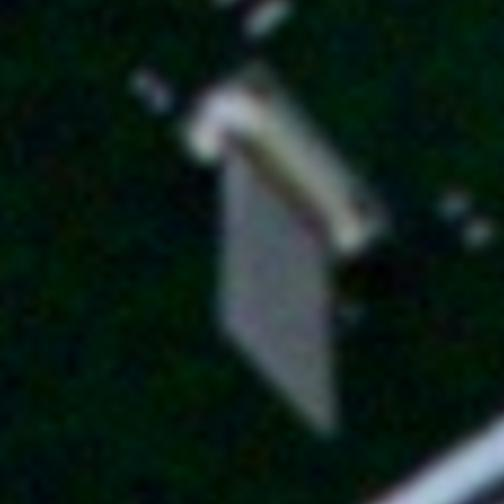

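Request:
{"op": "move", "data": {
  "target": [
    [0.00167,0.0349,0,0,0,0, 0.001,-1,-0.7226,0.145, 0.001,-0.4795,-1,-1, 0,0.62,0.5,0.001, 0.571,-0.68,-0.23,-0.17, 0.4,-0.2, 0,0,0,0,0,0, 0,0.479,0.664,-0.26, 0,0.62,0.5,0.001, 0,0.62,0.5,0.001, -0.98,-0.678,-0.226,-0.168, 0.5,-0.2],
    [0.00167,0.0349,0.0868,0,0,0, 0.001,-1,-0.7226,0.145, 0.001,-0.4795,-1,-1, 0,0.62,0.5,0.001, 0.571,-0.68,-0.23,-0.17, 0.4,-0.2, 0,0,0,0,0,0, 0,0.479,0.664,-0.26, 0,0.62,0.5,0.001, 0,0.62,0.5,0.001, -0.98,-0.678,-0.226,-0.168, 0.5,-0.2]
  ],
  "speed": [0.1,0.07]
}}

Request:
{"op": "zero_wrist_force", "data": {
  "arm": "left_arm"
}}

Request:
{"op": "move", "data": {
  "target": [0,0,0,0,0,0, 0.5,-1,-0.7226,0.145, -0.5,-0.4795,-1,-1, 0,0.62,0.5,0.001, 0.571,-0.68,-0.23,-0.17, 0.7,-0.9, 0,0,0,0,0,0, 0,0.479,0.664,-0.26, 0,0.62,0.5,0.001, 0,0.62,0.5,0.001, -0.98,-0.678,-0.226,-0.168, 0.5,-0.2],
  "speed": 0.02
}}

Request:
{"op": "move", "data": {
  "target": [0,0,-0.0015,0,0,0, 0.5,-1,-0.7226,0.145, -0.5,-0.4795,-1,-1, 0,0.62,0.5,0.001, 0.571,-0.68,-0.23,-0.17, 0.7,-0.9, 0,0,0,0,0,0, 0,0.479,0.664,-0.26, 0,0.62,0.5,0.001, 0,0.62,0.5,0.001, -0.98,-0.678,-0.226,-0.168, 0.5,-0.2],
  "speed": 0.01
}}

Scene clock: 2821.50 s.
left_arm: end_effector_position=(+0.2106, +0.0457, +0.1327) hand_goal=(+0.000, -1.000, -0.722, +0.144, +0.000, -0.480, -1.000, -1.000, +0.000, +0.620, +0.500, +0.000, +0.570, -0.680, -0.230, -0.170) hand_measured=(+0.002, -0.992, -0.718, +0.140, -0.004, -0.480, -0.996, -0.998, -0.002, +0.612, +0.498, -0.002, +0.568, -0.682, -0.228, -0.168) hand_current_ma=(+0, +2, +0, +0, +0, +0, +1, +0, +0, -2, +0, +0, +0, +0, +0, +0) hand_state=(goal, goal, goal, goal, goal, goal, goal, goal, goal, goal, goal, goal, goal, goal, goal, goal) hand_current_limit=0.40 hand_speed=-0.20 end_effector_quat_wxyz=(+0.001, -0.069, +0.998, +0.000) end_effector_velocity=(+0.000, +0.000, -0.002) end_effector_angular_velocity=(-0.001, +0.000, +0.000) | right_arm: end_effector_position=(+0.3297, -0.3003, +0.2502) hand_goal=(+0.000, +0.478, +0.664, -0.260, +0.000, +0.620, +0.500, +0.000, +0.000, +0.620, +0.500, +0.000, -0.980, -0.678, -0.226, -0.168) hand_measured=(+0.004, +0.466, +0.666, -0.258, +0.000, +0.602, +0.496, -0.002, +0.000, +0.602, +0.498, -0.002, -0.980, -0.678, -0.222, -0.168) hand_current_ma=(+4, -25, +2, +4, +0, -39, -4, -3, +0, -43, -3, -4, +1, +1, +6, +0) hand_state=(goal, goal, goal, goal, goal, goal, goal, goal, goal, goal, goal, goal, goal, goal, goal, goal) hand_current_limit=0.50 hand_speed=-0.20 end_effector_quat_wxyz=(+0.001, -0.069, +0.998, +0.000)
Joint positions: left_arm=[2.289 -1.781 -1.943 -0.987 1.572 -2.593] | right_arm=[-0.052 -2.117 2.235 -1.69 -1.57 -1.744]
Joint velocities: left_arm=[0 -0.003 -0.002 0.005 0 0] | right_arm=[within noise]
Joint torques (N m): left_arm=[3.67 17.67 9.12 5.27 -1.41 0.76] | right_arm=[-7.4 6.27 -27.59 -1.65 2.12 -1.42]
Wrist force (N, zeroed by zero_wrist_force): left_arm=[-0.1 0.1 0.0] | right_arm=[0.3 -1.6 -0.6]
Wrist torque (N m, zeroed by zero_wrist_force): left_arm=[0.01 0.01 -0.01] | right_arm=[-0.16 -0.06 0.19]
Wrist force, peak (N, zeroed by zero_wrist_force): left_arm=[0.1 0.0 0.7] | right_arm=[0.4 -2.0 -0.5]
Hand target: left_arm +0.2106, +0.0457, +0.1325; +0.001, -0.069, +0.998, +0.000 | right_arm +0.3297, -0.3003, +0.2502; +0.001, -0.069, +0.998, +0.000
Off the commanded pose: left_arm 0.000 m, 0 deg | right_arm 0.000 m, 0 deg.
move: done

Wrist force sensor zeroed.

Scene clock: 2822.53 s.
left_arm: end_effector_position=(+0.2106, +0.0457, +0.1325) hand_goal=(+0.500, -1.000, -0.722, +0.144, -0.500, -0.480, -1.000, -1.000, +0.000, +0.620, +0.500, +0.000, +0.570, -0.680, -0.230, -0.170) hand_measured=(+0.188, -0.994, -0.718, +0.144, -0.164, -0.478, -1.000, -1.000, -0.002, +0.612, +0.498, -0.002, +0.568, -0.682, -0.228, -0.168) hand_current_ma=(-467, +1, +0, +0, +467, +0, +0, +0, +0, -2, +0, +0, +0, +0, +0, +0) hand_state=(blocked, goal, goal, goal, blocked, goal, goal, goal, goal, goal, goal, goal, goal, goal, goal, goal) hand_current_limit=0.70 hand_speed=-0.90 end_effector_quat_wxyz=(+0.001, -0.069, +0.998, +0.000) | right_arm: end_effector_position=(+0.3297, -0.3003, +0.2502) hand_goal=(+0.000, +0.478, +0.664, -0.260, +0.000, +0.620, +0.500, +0.000, +0.000, +0.620, +0.500, +0.000, -0.980, -0.678, -0.226, -0.168) hand_measured=(+0.004, +0.466, +0.666, -0.258, +0.000, +0.602, +0.496, -0.002, +0.000, +0.602, +0.498, -0.002, -0.980, -0.678, -0.222, -0.168) hand_current_ma=(+4, -25, +2, +4, +0, -39, -4, -3, +0, -43, -3, -4, +1, +1, +6, +0) hand_state=(goal, goal, goal, goal, goal, goal, goal, goal, goal, goal, goal, goal, goal, goal, goal, goal) hand_current_limit=0.50 hand_speed=-0.20 end_effector_quat_wxyz=(+0.001, -0.069, +0.998, +0.000)
Joint positions: left_arm=[2.289 -1.781 -1.944 -0.986 1.572 -2.593] | right_arm=[-0.052 -2.117 2.235 -1.69 -1.57 -1.744]
Joint torques (N m): left_arm=[-5.39 17.77 9.48 4.85 0.05 -1.42] | right_arm=[-7.66 6.35 -28.15 -1.57 2.17 -1.45]
Wrist force (N, zeroed by zero_wrist_force): left_arm=[-0.3 0.2 0.6] | right_arm=[0.4 -2.0 -0.4]
Wrist torque (N m, zeroed by zero_wrist_force): left_arm=[-0.04 0.03 -0.03] | right_arm=[-0.22 -0.08 0.18]
Wrist force, peak (N, zeroed by zero_wrist_force): left_arm=[-0.3 0.2 0.6] | right_arm=[0.6 -1.9 -0.5]
Hand target: left_arm +0.2106, +0.0457, +0.1325; +0.001, -0.069, +0.998, +0.000 | right_arm +0.3297, -0.3003, +0.2502; +0.001, -0.069, +0.998, +0.000
Off the commanded pose: left_arm 0.000 m, 0 deg | right_arm 0.000 m, 0 deg.
move: done

Scene clock: 2823.23 s.
left_arm: end_effector_position=(+0.2106, +0.0457, +0.1334) hand_goal=(+0.500, -1.000, -0.722, +0.144, -0.500, -0.480, -1.000, -1.000, +0.000, +0.620, +0.500, +0.000, +0.570, -0.680, -0.230, -0.170) hand_measured=(+0.188, -0.994, -0.718, +0.144, -0.164, -0.478, -1.000, -1.000, -0.002, +0.612, +0.498, -0.002, +0.568, -0.682, -0.228, -0.168) hand_current_ma=(-467, +1, +0, +0, +467, +0, +0, +0, +0, -2, +0, +0, +0, +0, +0, +0) hand_state=(blocked, goal, goal, goal, blocked, goal, goal, goal, goal, goal, goal, goal, goal, goal, goal, goal) hand_current_limit=0.70 hand_speed=-0.90 end_effector_quat_wxyz=(+0.001, -0.069, +0.998, +0.000) | right_arm: end_effector_position=(+0.3297, -0.3003, +0.2502) hand_goal=(+0.000, +0.478, +0.664, -0.260, +0.000, +0.620, +0.500, +0.000, +0.000, +0.620, +0.500, +0.000, -0.980, -0.678, -0.226, -0.168) hand_measured=(+0.004, +0.466, +0.666, -0.258, +0.000, +0.602, +0.496, -0.002, +0.000, +0.602, +0.498, -0.002, -0.980, -0.678, -0.222, -0.168) hand_current_ma=(+4, -25, +2, +4, +0, -39, -4, -3, +0, -43, -3, -4, +1, +1, +6, +0) hand_state=(goal, goal, goal, goal, goal, goal, goal, goal, goal, goal, goal, goal, goal, goal, goal, goal) hand_current_limit=0.50 hand_speed=-0.20 end_effector_quat_wxyz=(+0.001, -0.069, +0.998, +0.000)
Joint positions: left_arm=[2.289 -1.78 -1.943 -0.988 1.572 -2.594] | right_arm=[-0.052 -2.117 2.235 -1.69 -1.57 -1.744]
Joint torques (N m): left_arm=[-5.34 40.85 31.71 0.3 0.59 -1.91] | right_arm=[-7.54 6 -27.69 -1.71 2.13 -1.37]
Wrist force (N, zeroed by zero_wrist_force): left_arm=[-0.1 0.0 0.5] | right_arm=[0.5 -1.7 -0.6]
Wrist torque (N m, zeroed by zero_wrist_force): left_arm=[-0.06 0.00 -0.01] | right_arm=[-0.18 -0.09 0.19]
Wrist force, peak (N, zeroed by zero_wrist_force): left_arm=[-0.2 0.0 0.7] | right_arm=[0.3 -2.1 -0.2]
Hand target: left_arm +0.2106, +0.0457, +0.1334; +0.001, -0.069, +0.998, +0.000 | right_arm +0.3297, -0.3003, +0.2502; +0.001, -0.069, +0.998, +0.000
Off the commanded pose: left_arm 0.000 m, 0 deg | right_arm 0.000 m, 0 deg.
move: done

Request:
{"op": "move", "data": {
  "target": [0,0,0.0015,0,0,0, 0.5,-1,-0.7226,0.145, -0.5,-0.4795,-1,-1, 0,0.62,0.5,0.001, 0.571,-0.68,-0.23,-0.17, 0.7,-0.9, 0,0,0,0,0,0, 0,0.479,0.664,-0.26, 0,0.62,0.5,0.001, 0,0.62,0.5,0.001, -0.98,-0.678,-0.226,-0.168, 0.5,-0.2],
  "speed": 0.01
}}

Request:
{"op": "move", "data": {
  "target": [0,0,0.0017,0,0,0, 0.5,-1,-0.7226,0.145, -0.5,-0.4795,-1,-1, 0,0.62,0.5,0.001, 0.571,-0.68,-0.23,-0.17, 0.7,-0.9, 0,0,0,0,0,0, 0,0.479,0.664,-0.26, 0,0.62,0.5,0.001, 0,0.62,0.5,0.001, -0.98,-0.678,-0.226,-0.168, 0.5,-0.2],
  "speed": 0.01
}}

Request:
{"op": "move", "data": {
  "target": [0,0,-0.0017,0,0,0, 0.5,-1,-0.7226,0.145, -0.5,-0.4795,-1,-1, 0,0.62,0.5,0.001, 0.571,-0.68,-0.23,-0.17, 0.7,-0.9, 0,0,0,0,0,0, 0,0.479,0.664,-0.26, 0,0.62,0.5,0.001, 0,0.62,0.5,0.001, -0.98,-0.678,-0.226,-0.168, 0.5,-0.2],
  "speed": 0.01
}}

Request:
{"op": "move", "data": {
  "target": [0,0,-0.0025,0,0,0, 0.5,-1,-0.7226,0.145, -0.5,-0.4795,-1,-1, 0,0.62,0.5,0.001, 0.571,-0.68,-0.23,-0.17, 0.7,-0.9, 0,0,0,0,0,0, 0,0.479,0.664,-0.26, 0,0.62,0.5,0.001, 0,0.62,0.5,0.001, -0.98,-0.678,-0.226,-0.168, 0.5,-0.2],
  "speed": 0.01
}}

Scene clock: 2840.60 s.
left_arm: end_effector_position=(+0.2106, +0.0457, +0.1326) hand_goal=(+0.500, -1.000, -0.722, +0.144, -0.500, -0.480, -1.000, -1.000, +0.000, +0.620, +0.500, +0.000, +0.570, -0.680, -0.230, -0.170) hand_measured=(+0.188, -0.994, -0.718, +0.144, -0.164, -0.478, -1.000, -1.000, -0.002, +0.612, +0.498, -0.002, +0.568, -0.682, -0.228, -0.168) hand_current_ma=(-468, +1, +0, +0, +467, +0, +0, +0, +0, -2, +0, +0, +0, +0, +0, +0) hand_state=(blocked, goal, goal, goal, blocked, goal, goal, goal, goal, goal, goal, goal, goal, goal, goal, goal) hand_current_limit=0.70 hand_speed=-0.90 end_effector_quat_wxyz=(+0.001, -0.069, +0.998, +0.000) | right_arm: end_effector_position=(+0.3297, -0.3003, +0.2502) hand_goal=(+0.000, +0.478, +0.664, -0.260, +0.000, +0.620, +0.500, +0.000, +0.000, +0.620, +0.500, +0.000, -0.980, -0.678, -0.226, -0.168) hand_measured=(+0.004, +0.466, +0.666, -0.258, +0.000, +0.602, +0.496, -0.002, +0.000, +0.602, +0.498, -0.002, -0.980, -0.678, -0.222, -0.168) hand_current_ma=(+4, -25, +2, +4, +0, -39, -4, -3, +0, -43, -3, -4, +1, +1, +6, +0) hand_state=(goal, goal, goal, goal, goal, goal, goal, goal, goal, goal, goal, goal, goal, goal, goal, goal) hand_current_limit=0.50 hand_speed=-0.20 end_effector_quat_wxyz=(+0.001, -0.069, +0.998, +0.000)
Joint positions: left_arm=[2.289 -1.781 -1.944 -0.986 1.572 -2.594] | right_arm=[-0.052 -2.117 2.235 -1.69 -1.57 -1.744]
Joint torques (N m): left_arm=[-4.76 16.86 7.84 4.99 1.82 -1.6] | right_arm=[-7.78 5.18 -27.53 -1.81 2.07 -1.28]
Wrist force (N, zeroed by zero_wrist_force): left_arm=[-0.1 -0.2 -0.4] | right_arm=[0.7 -1.7 -0.2]
Wrist torque (N m, zeroed by zero_wrist_force): left_arm=[0.01 0.00 -0.01] | right_arm=[-0.22 -0.12 0.21]
Wrist force, peak (N, zeroed by zero_wrist_force): left_arm=[-0.1 0.2 0.7] | right_arm=[0.6 -2.1 -0.5]
Hand target: left_arm +0.2106, +0.0457, +0.1325; +0.001, -0.069, +0.998, +0.000 | right_arm +0.3297, -0.3003, +0.2502; +0.001, -0.069, +0.998, +0.000
Off the commanded pose: left_arm 0.000 m, 0 deg | right_arm 0.000 m, 0 deg.
move: done

Scene clock: 2841.30 s.
left_arm: end_effector_position=(+0.2106, +0.0457, +0.1316) hand_goal=(+0.500, -1.000, -0.722, +0.144, -0.500, -0.480, -1.000, -1.000, +0.000, +0.620, +0.500, +0.000, +0.570, -0.680, -0.230, -0.170) hand_measured=(+0.192, -0.998, -0.716, +0.154, -0.164, -0.478, -1.000, -1.000, -0.002, +0.612, +0.498, -0.002, +0.568, -0.682, -0.228, -0.168) hand_current_ma=(-466, +0, +1, +3, +467, +0, +0, +0, +0, -2, +0, +0, +0, +0, +0, +0) hand_state=(blocked, goal, goal, goal, blocked, goal, goal, goal, goal, goal, goal, goal, goal, goal, goal, goal) hand_current_limit=0.70 hand_speed=-0.90 end_effector_quat_wxyz=(+0.001, -0.069, +0.998, +0.000) | right_arm: end_effector_position=(+0.3297, -0.3003, +0.2502) hand_goal=(+0.000, +0.478, +0.664, -0.260, +0.000, +0.620, +0.500, +0.000, +0.000, +0.620, +0.500, +0.000, -0.980, -0.678, -0.226, -0.168) hand_measured=(+0.004, +0.466, +0.666, -0.258, +0.000, +0.602, +0.496, -0.002, +0.000, +0.602, +0.498, -0.002, -0.980, -0.678, -0.222, -0.168) hand_current_ma=(+4, -25, +2, +4, +0, -39, -4, -3, +0, -43, -3, -4, +1, +1, +6, +0) hand_state=(goal, goal, goal, goal, goal, goal, goal, goal, goal, goal, goal, goal, goal, goal, goal, goal) hand_current_limit=0.50 hand_speed=-0.20 end_effector_quat_wxyz=(+0.001, -0.069, +0.998, +0.000)
Joint positions: left_arm=[2.289 -1.783 -1.945 -0.984 1.572 -2.594] | right_arm=[-0.052 -2.117 2.235 -1.69 -1.57 -1.744]
Joint torques (N m): left_arm=[-3.88 15.26 7.95 4.65 1.72 -1.61] | right_arm=[-7.19 5 -27.6 -1.96 2.19 -1.39]
Wrist force (N, zeroed by zero_wrist_force): left_arm=[-0.1 0.4 -4.3] | right_arm=[0.4 -1.5 -0.6]
Wrist torque (N m, zeroed by zero_wrist_force): left_arm=[0.34 0.03 -0.01] | right_arm=[-0.14 -0.08 0.19]
Wrist force, peak (N, zeroed by zero_wrist_force): left_arm=[0.0 0.5 -4.4] | right_arm=[0.4 -2.0 -0.4]
Hand target: left_arm +0.2106, +0.0457, +0.1315; +0.001, -0.069, +0.998, +0.000 | right_arm +0.3297, -0.3003, +0.2502; +0.001, -0.069, +0.998, +0.000
Off the commanded pose: left_arm 0.000 m, 0 deg | right_arm 0.000 m, 0 deg.
move: done

Scene clock: 2842.00 s.
left_arm: end_effector_position=(+0.2106, +0.0457, +0.1325) hand_goal=(+0.500, -1.000, -0.722, +0.144, -0.500, -0.480, -1.000, -1.000, +0.000, +0.620, +0.500, +0.000, +0.570, -0.680, -0.230, -0.170) hand_measured=(+0.192, -0.998, -0.716, +0.154, -0.164, -0.478, -1.000, -1.000, -0.002, +0.612, +0.498, -0.002, +0.568, -0.682, -0.228, -0.168) hand_current_ma=(-468, +0, +1, +2, +467, +0, +0, +0, +0, -2, +0, +0, +0, +0, +0, +0) hand_state=(blocked, goal, goal, goal, blocked, goal, goal, goal, goal, goal, goal, goal, goal, goal, goal, goal) hand_current_limit=0.70 hand_speed=-0.90 end_effector_quat_wxyz=(+0.001, -0.069, +0.998, +0.000) | right_arm: end_effector_position=(+0.3297, -0.3003, +0.2502) hand_goal=(+0.000, +0.478, +0.664, -0.260, +0.000, +0.620, +0.500, +0.000, +0.000, +0.620, +0.500, +0.000, -0.980, -0.678, -0.226, -0.168) hand_measured=(+0.004, +0.466, +0.666, -0.258, +0.000, +0.602, +0.496, -0.002, +0.000, +0.602, +0.498, -0.002, -0.980, -0.678, -0.222, -0.168) hand_current_ma=(+4, -25, +2, +4, +0, -39, -4, -3, +0, -43, -3, -4, +1, +1, +6, +0) hand_state=(goal, goal, goal, goal, goal, goal, goal, goal, goal, goal, goal, goal, goal, goal, goal, goal) hand_current_limit=0.50 hand_speed=-0.20 end_effector_quat_wxyz=(+0.001, -0.069, +0.998, +0.000)
Joint positions: left_arm=[2.289 -1.781 -1.944 -0.986 1.572 -2.594] | right_arm=[-0.052 -2.117 2.235 -1.69 -1.57 -1.744]
Joint torques (N m): left_arm=[-3.26 39.99 31.65 0.42 1.97 -1.29] | right_arm=[-7.71 5.15 -27.66 -1.82 2.11 -1.3]
Wrist force (N, zeroed by zero_wrist_force): left_arm=[-0.2 0.1 0.4] | right_arm=[0.4 -1.5 -0.6]
Wrist torque (N m, zeroed by zero_wrist_force): left_arm=[-0.05 0.01 -0.02] | right_arm=[-0.15 -0.07 0.18]
Wrist force, peak (N, zeroed by zero_wrist_force): left_arm=[0.0 0.4 -4.6] | right_arm=[0.3 -2.0 -0.6]
Hand target: left_arm +0.2106, +0.0457, +0.1325; +0.001, -0.069, +0.998, +0.000 | right_arm +0.3297, -0.3003, +0.2502; +0.001, -0.069, +0.998, +0.000
Off the commanded pose: left_arm 0.000 m, 0 deg | right_arm 0.000 m, 0 deg.
move: done

Scene clock: 2842.70 s.
left_arm: end_effector_position=(+0.2106, +0.0457, +0.1339) hand_goal=(+0.500, -1.000, -0.722, +0.144, -0.500, -0.480, -1.000, -1.000, +0.000, +0.620, +0.500, +0.000, +0.570, -0.680, -0.230, -0.170) hand_measured=(+0.192, -0.998, -0.716, +0.154, -0.164, -0.478, -1.000, -1.000, -0.002, +0.612, +0.498, -0.002, +0.568, -0.682, -0.228, -0.168) hand_current_ma=(-468, +0, +1, +2, +467, +0, +0, +0, +0, -2, +0, +0, +0, +0, +0, +0) hand_state=(blocked, goal, goal, goal, blocked, goal, goal, goal, goal, goal, goal, goal, goal, goal, goal, goal) hand_current_limit=0.70 hand_speed=-0.90 end_effector_quat_wxyz=(+0.001, -0.069, +0.998, +0.000) | right_arm: end_effector_position=(+0.3297, -0.3003, +0.2502) hand_goal=(+0.000, +0.478, +0.664, -0.260, +0.000, +0.620, +0.500, +0.000, +0.000, +0.620, +0.500, +0.000, -0.980, -0.678, -0.226, -0.168) hand_measured=(+0.004, +0.466, +0.666, -0.258, +0.000, +0.602, +0.496, -0.002, +0.000, +0.602, +0.498, -0.002, -0.980, -0.678, -0.222, -0.168) hand_current_ma=(+4, -25, +2, +4, +0, -39, -4, -3, +0, -43, -3, -4, +1, +1, +6, +0) hand_state=(goal, goal, goal, goal, goal, goal, goal, goal, goal, goal, goal, goal, goal, goal, goal, goal) hand_current_limit=0.50 hand_speed=-0.20 end_effector_quat_wxyz=(+0.001, -0.069, +0.998, +0.000)
Joint positions: left_arm=[2.289 -1.779 -1.942 -0.99 1.572 -2.594] | right_arm=[-0.052 -2.117 2.235 -1.69 -1.57 -1.744]
Joint torques (N m): left_arm=[-2.65 40 32.22 0.32 1.81 -1.53] | right_arm=[-7.15 5.47 -27.52 -1.88 2.08 -1.39]
Wrist force (N, zeroed by zero_wrist_force): left_arm=[0.0 0.0 0.4] | right_arm=[0.3 -1.7 -0.4]
Wrist torque (N m, zeroed by zero_wrist_force): left_arm=[-0.05 -0.01 0.00] | right_arm=[-0.18 -0.07 0.19]
Wrist force, peak (N, zeroed by zero_wrist_force): left_arm=[-0.2 0.2 0.6] | right_arm=[0.2 -1.9 -0.5]
Hand target: left_arm +0.2106, +0.0457, +0.1340; +0.001, -0.069, +0.998, +0.000 | right_arm +0.3297, -0.3003, +0.2502; +0.001, -0.069, +0.998, +0.000
Off the commanded pose: left_arm 0.000 m, 0 deg | right_arm 0.000 m, 0 deg.
move: done

Request:
{"op": "move", "data": {
  "target": [0,0,0,0,0,0, 0.001,-1,-0.7226,0.145, 0.001,-0.4795,-1,-1, 0,0.62,0.5,0.001, 0.571,-0.68,-0.23,-0.17, 0.4,-0.85, 0,0,0,0,0,0, 0,0.479,0.664,-0.26, 0,0.62,0.5,0.001, 0,0.62,0.5,0.001, -0.98,-0.678,-0.226,-0.168, 0.5,-0.2],
  "speed": 0.02
}}

Request:
{"op": "move", "data": {
  "target": [0,0,-0.0068,0,0,0, 0.001,-1,-0.7226,0.145, 0.001,-0.4795,-1,-1, 0,0.62,0.5,0.001, 0.571,-0.68,-0.23,-0.17, 0.4,-0.85, 0,0,0,0,0,0, 0,0.479,0.664,-0.26, 0,0.62,0.5,0.001, 0,0.62,0.5,0.001, -0.98,-0.678,-0.226,-0.168, 0.5,-0.2],
  "speed": 0.03
}}

Request:
{"op": "move", "data": {
  "target": [0,0,0,0,0,0, 0.5,-1,-0.7226,0.145, -0.5,-0.4795,-1,-1, 0,0.62,0.5,0.001, 0.571,-0.68,-0.23,-0.17, 0.7,-0.9, 0,0,0,0,0,0, 0,0.479,0.664,-0.26, 0,0.62,0.5,0.001, 0,0.62,0.5,0.001, -0.98,-0.678,-0.226,-0.168, 0.5,-0.2],
  "speed": 0.02
}}

Request:
{"op": "move", "data": {
  "target": [0,0,0.002,0,0,0, 0.5,-1,-0.7226,0.145, -0.5,-0.4795,-1,-1, 0,0.62,0.5,0.001, 0.571,-0.68,-0.23,-0.17, 0.7,-0.9, 0,0,0,0,0,0, 0,0.479,0.664,-0.26, 0,0.62,0.5,0.001, 0,0.62,0.5,0.001, -0.98,-0.678,-0.226,-0.168, 0.5,-0.2],
  "speed": 0.01
}}

Request:
{"op": "move", "data": {
  "target": [0,0,0.002,0,0,0, 0.5,-1,-0.7226,0.145, -0.5,-0.4795,-1,-1, 0,0.62,0.5,0.001, 0.571,-0.68,-0.23,-0.17, 0.7,-0.9, 0,0,0,0,0,0, 0,0.479,0.664,-0.26, 0,0.62,0.5,0.001, 0,0.62,0.5,0.001, -0.98,-0.678,-0.226,-0.168, 0.5,-0.2],
  "speed": 0.01
}}

Scene clock: 2861.60 s.
left_arm: end_effector_position=(+0.2106, +0.0457, +0.1340) hand_goal=(+0.000, -1.000, -0.722, +0.144, +0.000, -0.480, -1.000, -1.000, +0.000, +0.620, +0.500, +0.000, +0.570, -0.680, -0.230, -0.170) hand_measured=(+0.002, -0.998, -0.716, +0.146, -0.004, -0.478, -1.000, -1.000, -0.002, +0.612, +0.498, -0.002, +0.568, -0.682, -0.228, -0.168) hand_current_ma=(+0, +0, +1, +0, +0, +0, +0, +0, +0, -2, +0, +0, +0, +0, +0, +0) hand_state=(goal, goal, goal, goal, goal, goal, goal, goal, goal, goal, goal, goal, goal, goal, goal, goal) hand_current_limit=0.40 hand_speed=-0.85 end_effector_quat_wxyz=(+0.001, -0.069, +0.998, +0.000) | right_arm: end_effector_position=(+0.3297, -0.3003, +0.2502) hand_goal=(+0.000, +0.478, +0.664, -0.260, +0.000, +0.620, +0.500, +0.000, +0.000, +0.620, +0.500, +0.000, -0.980, -0.678, -0.226, -0.168) hand_measured=(+0.004, +0.466, +0.666, -0.258, +0.000, +0.602, +0.496, -0.002, +0.000, +0.602, +0.498, -0.002, -0.980, -0.678, -0.222, -0.168) hand_current_ma=(+4, -25, +2, +4, +0, -39, -4, -3, +0, -43, -3, -4, +1, +1, +6, +0) hand_state=(goal, goal, goal, goal, goal, goal, goal, goal, goal, goal, goal, goal, goal, goal, goal, goal) hand_current_limit=0.50 hand_speed=-0.20 end_effector_quat_wxyz=(+0.001, -0.069, +0.998, +0.000)
Joint positions: left_arm=[2.289 -1.779 -1.942 -0.99 1.572 -2.594] | right_arm=[-0.052 -2.117 2.235 -1.69 -1.57 -1.744]
Joint torques (N m): left_arm=[-6.35 38.63 30.82 0.47 1.76 -1.66] | right_arm=[-6.92 4.89 -27.75 -1.89 2.13 -1.28]
Wrist force (N, zeroed by zero_wrist_force): left_arm=[-0.1 0.0 0.1] | right_arm=[0.3 -1.5 -0.5]
Wrist torque (N m, zeroed by zero_wrist_force): left_arm=[-0.01 0.01 -0.01] | right_arm=[-0.15 -0.06 0.18]
Wrist force, peak (N, zeroed by zero_wrist_force): left_arm=[-0.3 0.0 0.7] | right_arm=[0.7 -2.0 -0.4]
Hand target: left_arm +0.2106, +0.0457, +0.1340; +0.001, -0.069, +0.998, +0.000 | right_arm +0.3297, -0.3003, +0.2502; +0.001, -0.069, +0.998, +0.000
Off the commanded pose: left_arm 0.000 m, 0 deg | right_arm 0.000 m, 0 deg.
move: done

Scene clock: 2862.37 s.
left_arm: end_effector_position=(+0.2106, +0.0457, +0.1380) hand_goal=(+0.000, -1.000, -0.722, +0.144, +0.000, -0.480, -1.000, -1.000, +0.000, +0.620, +0.500, +0.000, +0.570, -0.680, -0.230, -0.170) hand_measured=(+0.002, -0.998, -0.716, +0.146, -0.004, -0.478, -1.000, -1.000, -0.002, +0.612, +0.498, -0.002, +0.568, -0.682, -0.228, -0.168) hand_current_ma=(+0, +0, +1, +0, +0, +0, +0, +0, +0, -2, +0, +0, +0, +0, +0, +0) hand_state=(goal, goal, goal, goal, goal, goal, goal, goal, goal, goal, goal, goal, goal, goal, goal, goal) hand_current_limit=0.40 hand_speed=-0.85 end_effector_quat_wxyz=(+0.001, -0.069, +0.998, +0.000) | right_arm: end_effector_position=(+0.3297, -0.3003, +0.2502) hand_goal=(+0.000, +0.478, +0.664, -0.260, +0.000, +0.620, +0.500, +0.000, +0.000, +0.620, +0.500, +0.000, -0.980, -0.678, -0.226, -0.168) hand_measured=(+0.004, +0.466, +0.666, -0.258, +0.000, +0.602, +0.496, -0.002, +0.000, +0.602, +0.498, -0.002, -0.980, -0.678, -0.222, -0.168) hand_current_ma=(+4, -25, +2, +4, +0, -39, -4, -3, +0, -43, -3, -4, +1, +1, +6, +0) hand_state=(goal, goal, goal, goal, goal, goal, goal, goal, goal, goal, goal, goal, goal, goal, goal, goal) hand_current_limit=0.50 hand_speed=-0.20 end_effector_quat_wxyz=(+0.001, -0.069, +0.998, +0.000)
Joint positions: left_arm=[2.289 -1.774 -1.937 -1.001 1.572 -2.594] | right_arm=[-0.052 -2.117 2.235 -1.69 -1.57 -1.744]
Joint torques (N m): left_arm=[-6.6 40.17 32.83 0.76 1.88 -1.8] | right_arm=[-7.44 4.55 -27.19 -1.89 2.19 -1.27]
Wrist force (N, zeroed by zero_wrist_force): left_arm=[-0.1 -0.1 0.1] | right_arm=[0.7 -1.7 -0.3]
Wrist torque (N m, zeroed by zero_wrist_force): left_arm=[-0.02 0.01 -0.01] | right_arm=[-0.20 -0.11 0.22]
Wrist force, peak (N, zeroed by zero_wrist_force): left_arm=[-0.2 0.2 0.0] | right_arm=[0.5 -1.9 -0.4]
Hand target: left_arm +0.2106, +0.0457, +0.1381; +0.001, -0.069, +0.998, +0.000 | right_arm +0.3297, -0.3003, +0.2502; +0.001, -0.069, +0.998, +0.000
Off the commanded pose: left_arm 0.000 m, 0 deg | right_arm 0.000 m, 0 deg.
move: done

Scene clock: 2863.37 s.
left_arm: end_effector_position=(+0.2106, +0.0457, +0.1381) hand_goal=(+0.500, -1.000, -0.722, +0.144, -0.500, -0.480, -1.000, -1.000, +0.000, +0.620, +0.500, +0.000, +0.570, -0.680, -0.230, -0.170) hand_measured=(+0.184, -0.998, -0.716, +0.146, -0.172, -0.478, -1.000, -1.000, -0.002, +0.612, +0.498, -0.002, +0.568, -0.682, -0.228, -0.168) hand_current_ma=(-464, +0, +1, +0, +467, +0, +0, +0, +0, -2, +0, +0, +0, +0, +0, +0) hand_state=(blocked, goal, goal, goal, blocked, goal, goal, goal, goal, goal, goal, goal, goal, goal, goal, goal) hand_current_limit=0.70 hand_speed=-0.90 end_effector_quat_wxyz=(+0.001, -0.069, +0.998, +0.000) | right_arm: end_effector_position=(+0.3297, -0.3003, +0.2502) hand_goal=(+0.000, +0.478, +0.664, -0.260, +0.000, +0.620, +0.500, +0.000, +0.000, +0.620, +0.500, +0.000, -0.980, -0.678, -0.226, -0.168) hand_measured=(+0.004, +0.466, +0.666, -0.258, +0.000, +0.602, +0.496, -0.002, +0.000, +0.602, +0.498, -0.002, -0.980, -0.678, -0.222, -0.168) hand_current_ma=(+4, -25, +2, +4, +0, -39, -4, -3, +0, -43, -3, -4, +1, +1, +6, +0) hand_state=(goal, goal, goal, goal, goal, goal, goal, goal, goal, goal, goal, goal, goal, goal, goal, goal) hand_current_limit=0.50 hand_speed=-0.20 end_effector_quat_wxyz=(+0.001, -0.069, +0.998, +0.000)
Joint positions: left_arm=[2.289 -1.774 -1.936 -1.001 1.572 -2.594] | right_arm=[-0.052 -2.117 2.235 -1.69 -1.57 -1.744]
Joint torques (N m): left_arm=[-5.86 38.64 31.6 0.62 1.83 -1.6] | right_arm=[-7.18 5.23 -27.04 -1.96 2.1 -1.26]
Wrist force (N, zeroed by zero_wrist_force): left_arm=[-0.2 0.0 0.5] | right_arm=[0.6 -1.5 -0.5]
Wrist torque (N m, zeroed by zero_wrist_force): left_arm=[-0.05 0.01 -0.02] | right_arm=[-0.15 -0.10 0.21]
Wrist force, peak (N, zeroed by zero_wrist_force): left_arm=[-0.2 0.0 0.8] | right_arm=[0.5 -1.9 -0.4]
Hand target: left_arm +0.2106, +0.0457, +0.1381; +0.001, -0.069, +0.998, +0.000 | right_arm +0.3297, -0.3003, +0.2502; +0.001, -0.069, +0.998, +0.000
Off the commanded pose: left_arm 0.000 m, 0 deg | right_arm 0.000 m, 0 deg.
move: done

Scene clock: 2864.07 s.
left_arm: end_effector_position=(+0.2106, +0.0457, +0.1370) hand_goal=(+0.500, -1.000, -0.722, +0.144, -0.500, -0.480, -1.000, -1.000, +0.000, +0.620, +0.500, +0.000, +0.570, -0.680, -0.230, -0.170) hand_measured=(+0.184, -0.998, -0.716, +0.148, -0.172, -0.476, -1.000, -1.000, -0.002, +0.612, +0.498, -0.002, +0.568, -0.682, -0.228, -0.168) hand_current_ma=(-468, +0, +1, +0, +467, +0, +0, +0, +0, -2, +0, +0, +0, +0, +0, +0) hand_state=(blocked, goal, goal, goal, blocked, goal, goal, goal, goal, goal, goal, goal, goal, goal, goal, goal) hand_current_limit=0.70 hand_speed=-0.90 end_effector_quat_wxyz=(+0.001, -0.069, +0.998, +0.000) | right_arm: end_effector_position=(+0.3297, -0.3003, +0.2502) hand_goal=(+0.000, +0.478, +0.664, -0.260, +0.000, +0.620, +0.500, +0.000, +0.000, +0.620, +0.500, +0.000, -0.980, -0.678, -0.226, -0.168) hand_measured=(+0.004, +0.466, +0.666, -0.258, +0.000, +0.602, +0.496, -0.002, +0.000, +0.602, +0.498, -0.002, -0.980, -0.678, -0.222, -0.168) hand_current_ma=(+4, -25, +2, +4, +0, -39, -4, -3, +0, -43, -3, -4, +1, +1, +6, +0) hand_state=(goal, goal, goal, goal, goal, goal, goal, goal, goal, goal, goal, goal, goal, goal, goal, goal) hand_current_limit=0.50 hand_speed=-0.20 end_effector_quat_wxyz=(+0.001, -0.069, +0.998, +0.000)
Joint positions: left_arm=[2.289 -1.775 -1.938 -0.998 1.572 -2.594] | right_arm=[-0.052 -2.117 2.235 -1.69 -1.57 -1.744]
Joint torques (N m): left_arm=[-5.96 15.89 8.37 5.09 1.55 -1.98] | right_arm=[-7.16 4.72 -27.71 -1.92 2.16 -1.25]
Wrist force (N, zeroed by zero_wrist_force): left_arm=[-0.1 0.7 -2.6] | right_arm=[0.5 -1.6 -0.4]
Wrist torque (N m, zeroed by zero_wrist_force): left_arm=[0.17 0.02 -0.01] | right_arm=[-0.17 -0.09 0.20]
Wrist force, peak (N, zeroed by zero_wrist_force): left_arm=[-0.1 0.3 -3.2] | right_arm=[0.6 -1.9 -0.6]
Hand target: left_arm +0.2106, +0.0457, +0.1369; +0.001, -0.069, +0.998, +0.000 | right_arm +0.3297, -0.3003, +0.2502; +0.001, -0.069, +0.998, +0.000
Off the commanded pose: left_arm 0.000 m, 0 deg | right_arm 0.000 m, 0 deg.
move: done

Scene clock: 2864.77 s.
left_arm: end_effector_position=(+0.2106, +0.0457, +0.1358) hand_goal=(+0.500, -1.000, -0.722, +0.144, -0.500, -0.480, -1.000, -1.000, +0.000, +0.620, +0.500, +0.000, +0.570, -0.680, -0.230, -0.170) hand_measured=(+0.184, -0.996, -0.716, +0.148, -0.172, -0.476, -1.000, -1.000, -0.002, +0.612, +0.498, -0.002, +0.568, -0.682, -0.228, -0.168) hand_current_ma=(-467, +0, +1, +0, +467, +1, +0, +0, +0, -2, +0, +0, +0, +0, +0, +0) hand_state=(blocked, goal, goal, goal, blocked, goal, goal, goal, goal, goal, goal, goal, goal, goal, goal, goal) hand_current_limit=0.70 hand_speed=-0.90 end_effector_quat_wxyz=(+0.001, -0.069, +0.998, +0.000) | right_arm: end_effector_position=(+0.3297, -0.3003, +0.2502) hand_goal=(+0.000, +0.478, +0.664, -0.260, +0.000, +0.620, +0.500, +0.000, +0.000, +0.620, +0.500, +0.000, -0.980, -0.678, -0.226, -0.168) hand_measured=(+0.004, +0.466, +0.666, -0.258, +0.000, +0.602, +0.496, -0.002, +0.000, +0.602, +0.498, -0.002, -0.980, -0.678, -0.222, -0.168) hand_current_ma=(+4, -25, +2, +4, +0, -39, -4, -3, +0, -43, -3, -4, +1, +1, +6, +0) hand_state=(goal, goal, goal, goal, goal, goal, goal, goal, goal, goal, goal, goal, goal, goal, goal, goal) hand_current_limit=0.50 hand_speed=-0.20 end_effector_quat_wxyz=(+0.001, -0.069, +0.998, +0.000)
Joint positions: left_arm=[2.289 -1.777 -1.939 -0.995 1.572 -2.594] | right_arm=[-0.052 -2.117 2.235 -1.69 -1.57 -1.744]
Joint torques (N m): left_arm=[-4.83 15.84 6.22 4.93 1.64 -1.39] | right_arm=[-6.88 4.76 -27.59 -1.91 2.16 -1.18]
Wrist force (N, zeroed by zero_wrist_force): left_arm=[-0.1 0.9 -2.5] | right_arm=[0.6 -1.5 -0.4]
Wrist torque (N m, zeroed by zero_wrist_force): left_arm=[0.18 0.02 -0.01] | right_arm=[-0.16 -0.10 0.21]
Wrist force, peak (N, zeroed by zero_wrist_force): left_arm=[-0.3 0.7 -2.7] | right_arm=[0.6 -1.8 -0.4]
Hand target: left_arm +0.2106, +0.0457, +0.1357; +0.001, -0.069, +0.998, +0.000 | right_arm +0.3297, -0.3003, +0.2502; +0.001, -0.069, +0.998, +0.000
Off the commanded pose: left_arm 0.000 m, 0 deg | right_arm 0.000 m, 0 deg.
move: done

Request:
{"op": "move", "data": {
  "target": [0,0,0.002,0,0,0, 0.5,-1,-0.7226,0.145, -0.5,-0.4795,-1,-1, 0,0.62,0.5,0.001, 0.571,-0.68,-0.23,-0.17, 0.7,-0.9, 0,0,0,0,0,0, 0,0.479,0.664,-0.26, 0,0.62,0.5,0.001, 0,0.62,0.5,0.001, -0.98,-0.678,-0.226,-0.168, 0.5,-0.2],
  "speed": 0.01
}}

Request:
{"op": "move", "data": {
  "target": [0,0,0.002,0,0,0, 0.5,-1,-0.7226,0.145, -0.5,-0.4795,-1,-1, 0,0.62,0.5,0.001, 0.571,-0.68,-0.23,-0.17, 0.7,-0.9, 0,0,0,0,0,0, 0,0.479,0.664,-0.26, 0,0.62,0.5,0.001, 0,0.62,0.5,0.001, -0.98,-0.678,-0.226,-0.168, 0.5,-0.2],
  "speed": 0.01
}}

Scene clock: 2871.10 s.
left_arm: end_effector_position=(+0.2106, +0.0457, +0.1346) hand_goal=(+0.500, -1.000, -0.722, +0.144, -0.500, -0.480, -1.000, -1.000, +0.000, +0.620, +0.500, +0.000, +0.570, -0.680, -0.230, -0.170) hand_measured=(+0.184, -0.996, -0.716, +0.150, -0.172, -0.476, -1.000, -1.000, -0.002, +0.612, +0.498, -0.002, +0.568, -0.682, -0.228, -0.168) hand_current_ma=(-468, +0, +1, +1, +467, +1, +0, +0, +0, -2, +0, +0, +0, +0, +0, +0) hand_state=(blocked, goal, goal, goal, blocked, goal, goal, goal, goal, goal, goal, goal, goal, goal, goal, goal) hand_current_limit=0.70 hand_speed=-0.90 end_effector_quat_wxyz=(+0.001, -0.069, +0.998, +0.000) | right_arm: end_effector_position=(+0.3297, -0.3003, +0.2502) hand_goal=(+0.000, +0.478, +0.664, -0.260, +0.000, +0.620, +0.500, +0.000, +0.000, +0.620, +0.500, +0.000, -0.980, -0.678, -0.226, -0.168) hand_measured=(+0.004, +0.466, +0.666, -0.258, +0.000, +0.602, +0.496, -0.002, +0.000, +0.602, +0.498, -0.002, -0.980, -0.678, -0.222, -0.168) hand_current_ma=(+4, -25, +2, +4, +0, -39, -4, -3, +0, -43, -3, -4, +1, +1, +6, +0) hand_state=(goal, goal, goal, goal, goal, goal, goal, goal, goal, goal, goal, goal, goal, goal, goal, goal) hand_current_limit=0.50 hand_speed=-0.20 end_effector_quat_wxyz=(+0.001, -0.069, +0.998, +0.000)
Joint positions: left_arm=[2.289 -1.778 -1.941 -0.992 1.572 -2.594] | right_arm=[-0.052 -2.117 2.235 -1.69 -1.57 -1.744]
Joint torques (N m): left_arm=[5.96 16.77 7.2 4.84 1.19 1.39] | right_arm=[-6.9 4.16 -26.97 -1.99 2.2 -1.25]
Wrist force (N, zeroed by zero_wrist_force): left_arm=[0.2 0.9 -3.4] | right_arm=[0.5 -1.8 -0.2]
Wrist torque (N m, zeroed by zero_wrist_force): left_arm=[0.25 0.05 0.02] | right_arm=[-0.22 -0.09 0.20]
Wrist force, peak (N, zeroed by zero_wrist_force): left_arm=[0.2 0.9 -3.4] | right_arm=[0.6 -1.9 -0.6]
Hand target: left_arm +0.2106, +0.0457, +0.1345; +0.001, -0.069, +0.998, +0.000 | right_arm +0.3297, -0.3003, +0.2502; +0.001, -0.069, +0.998, +0.000
Off the commanded pose: left_arm 0.000 m, 0 deg | right_arm 0.000 m, 0 deg.
move: done

Scene clock: 2871.80 s.
left_arm: end_effector_position=(+0.2106, +0.0457, +0.1334) hand_goal=(+0.500, -1.000, -0.722, +0.144, -0.500, -0.480, -1.000, -1.000, +0.000, +0.620, +0.500, +0.000, +0.570, -0.680, -0.230, -0.170) hand_measured=(+0.184, -0.996, -0.716, +0.154, -0.172, -0.474, -1.000, -1.000, -0.002, +0.612, +0.498, -0.002, +0.568, -0.682, -0.228, -0.168) hand_current_ma=(-468, +0, +1, +2, +467, +1, +0, +0, +0, -2, +0, +0, +0, +0, +0, +0) hand_state=(blocked, goal, goal, goal, blocked, goal, goal, goal, goal, goal, goal, goal, goal, goal, goal, goal) hand_current_limit=0.70 hand_speed=-0.90 end_effector_quat_wxyz=(+0.001, -0.069, +0.998, +0.000) | right_arm: end_effector_position=(+0.3297, -0.3003, +0.2502) hand_goal=(+0.000, +0.478, +0.664, -0.260, +0.000, +0.620, +0.500, +0.000, +0.000, +0.620, +0.500, +0.000, -0.980, -0.678, -0.226, -0.168) hand_measured=(+0.004, +0.466, +0.666, -0.258, +0.000, +0.602, +0.496, -0.002, +0.000, +0.602, +0.498, -0.002, -0.980, -0.678, -0.222, -0.168) hand_current_ma=(+4, -25, +2, +4, +0, -39, -4, -3, +0, -43, -3, -4, +1, +1, +6, +0) hand_state=(goal, goal, goal, goal, goal, goal, goal, goal, goal, goal, goal, goal, goal, goal, goal, goal) hand_current_limit=0.50 hand_speed=-0.20 end_effector_quat_wxyz=(+0.001, -0.069, +0.998, +0.000)
Joint positions: left_arm=[2.289 -1.78 -1.943 -0.988 1.572 -2.594] | right_arm=[-0.052 -2.117 2.235 -1.69 -1.57 -1.744]
Joint torques (N m): left_arm=[6.69 16.06 8.39 4.89 1.45 1.66] | right_arm=[-6.89 4.02 -27.48 -2.09 2.12 -1.21]
Wrist force (N, zeroed by zero_wrist_force): left_arm=[1.2 0.7 -4.7] | right_arm=[0.6 -1.9 -0.4]
Wrist torque (N m, zeroed by zero_wrist_force): left_arm=[0.36 0.12 0.11] | right_arm=[-0.21 -0.11 0.20]
Wrist force, peak (N, zeroed by zero_wrist_force): left_arm=[1.2 0.7 -4.7] | right_arm=[0.6 -2.0 0.0]
Hand target: left_arm +0.2106, +0.0457, +0.1333; +0.001, -0.069, +0.998, +0.000 | right_arm +0.3297, -0.3003, +0.2502; +0.001, -0.069, +0.998, +0.000
Off the commanded pose: left_arm 0.000 m, 0 deg | right_arm 0.000 m, 0 deg.
move: done

Request:
{"op": "move", "data": {
  "target": [
    [0,0,0,0,0,0, 0.5,-1,-0.7226,0.145, -0.5,-0.4795,-1,-1, 0,0.62,0.5,0.001, 0.571,-0.68,-0.23,-0.17, 0.7,-0.9, 0.1282,0.1615,0.0837,0,0,0, 0,0.479,0.664,-0.26, 0,0.62,0.5,0.001, 0,0.62,0.5,0.001, -0.98,-0.678,-0.226,-0.168, 0.5,-0.2],
    [0,0,0,0,0,0, 0.5,-1,-0.7226,0.145, -0.5,-0.4795,-1,-1, 0,0.62,0.5,0.001, 0.571,-0.68,-0.23,-0.17, 0.7,-0.9, 0.2773,0.2262,0.132,0,0,0, 0,0.479,0.664,-0.26, 0,0.62,0.5,0.001, 0,0.62,0.5,0.001, -0.98,-0.678,-0.226,-0.168, 0.5,-0.2]
  ],
  "speed": [0.12,0.12],
  "blend": [0.03,0],
  "cameras": ["cam_high", "cam_right_wrist", "cam_head_left", "cam_head_right"]
}}

Request:
{"op": "zoom_image", "data": {
  "camera": "cam_high",
  "region": [212, 150, 282, 210]
}}

Scene clock: 2892.57 s.
left_arm: end_effector_position=(+0.2106, +0.0457, +0.1333) hand_goal=(+0.500, -1.000, -0.722, +0.144, -0.500, -0.480, -1.000, -1.000, +0.000, +0.620, +0.500, +0.000, +0.570, -0.680, -0.230, -0.170) hand_measured=(+0.184, -0.998, -0.716, +0.154, -0.174, -0.474, -1.000, -1.000, -0.002, +0.612, +0.498, -0.002, +0.568, -0.682, -0.228, -0.168) hand_current_ma=(-468, +0, +1, +3, +467, +1, +0, +0, +0, -2, +0, +0, +0, +0, +0, +0) hand_state=(blocked, goal, goal, goal, blocked, goal, goal, goal, goal, goal, goal, goal, goal, goal, goal, goal) hand_current_limit=0.70 hand_speed=-0.90 end_effector_quat_wxyz=(+0.001, -0.069, +0.998, +0.000) | right_arm: end_effector_position=(+0.1463, -0.1887, +0.1708) hand_goal=(+0.000, +0.478, +0.664, -0.260, +0.000, +0.620, +0.500, +0.000, +0.000, +0.620, +0.500, +0.000, -0.980, -0.678, -0.226, -0.168) hand_measured=(+0.004, +0.466, +0.666, -0.258, +0.000, +0.602, +0.496, -0.002, +0.000, +0.602, +0.498, -0.002, -0.980, -0.678, -0.222, -0.168) hand_current_ma=(+4, -25, +2, +4, +0, -39, -4, -3, +0, -43, -3, -4, +1, +1, +6, +0) hand_state=(goal, goal, goal, goal, goal, goal, goal, goal, goal, goal, goal, goal, goal, goal, goal, goal) hand_current_limit=0.50 hand_speed=-0.20 end_effector_quat_wxyz=(+0.001, -0.069, +0.998, +0.000)
Joint positions: left_arm=[2.289 -1.78 -1.943 -0.988 1.572 -2.594] | right_arm=[0.633 -2.251 2.49 -1.812 -1.571 -1.06]
Joint torques (N m): left_arm=[6.42 16 7.07 4.96 0.3 1.59] | right_arm=[11.1 18.07 -16.05 -5.8 -1.22 2.27]
Wrist force (N, zeroed by zero_wrist_force): left_arm=[0.9 0.7 -4.5] | right_arm=[0.2 -0.9 -0.6]
Wrist torque (N m, zeroed by zero_wrist_force): left_arm=[0.35 0.17 0.09] | right_arm=[-0.03 -0.02 -0.02]
Wrist force, peak (N, zeroed by zero_wrist_force): left_arm=[1.1 0.8 -5.0] | right_arm=[0.3 -1.9 -1.0]
Hand target: left_arm +0.2106, +0.0457, +0.1333; +0.001, -0.069, +0.998, +0.000 | right_arm +0.1463, -0.1887, +0.1708; +0.001, -0.069, +0.998, +0.000
Off the commanded pose: left_arm 0.000 m, 0 deg | right_arm 0.000 m, 0 deg.
move: done
camera_calibration:
cam_right_wrist: T_world_to_cam=[[0.693154, 0.720618, -0.0157063, 0.0735539], [0.482407, -0.44761, 0.752947, -0.336841], [0.535557, -0.529485, -0.657894, 0.0579249], [0, 0, 0, 1]] pos_world=[0.080488, -0.173107, 0.292887]
Images, in order (width x height): cam_head_left 672x504, cam_head_right 672x504, cam_high 672x504, cam_right_wrist 672x504.

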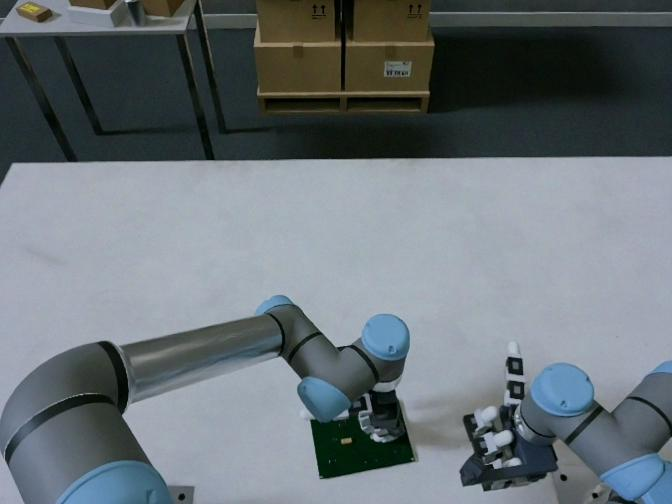

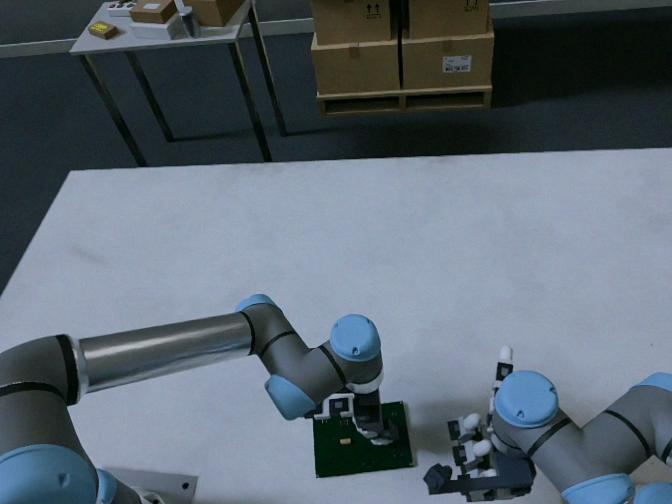

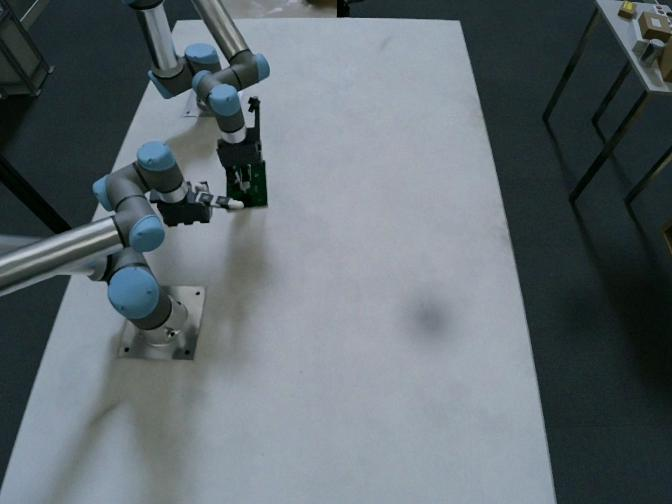

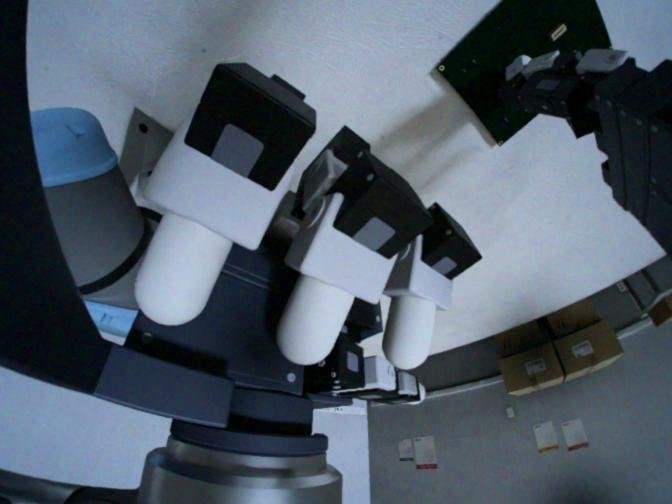

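Scaled by 7.200 from the camera's 672x504 image, which has a finer 960x720 frame.

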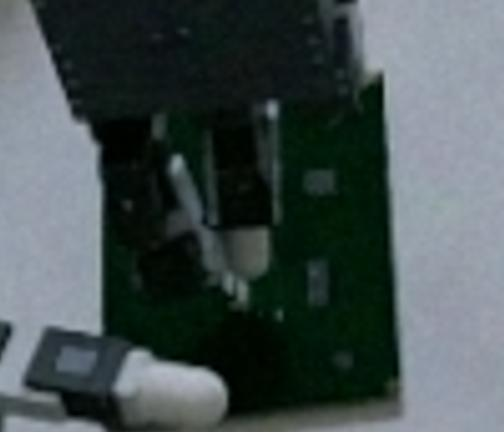

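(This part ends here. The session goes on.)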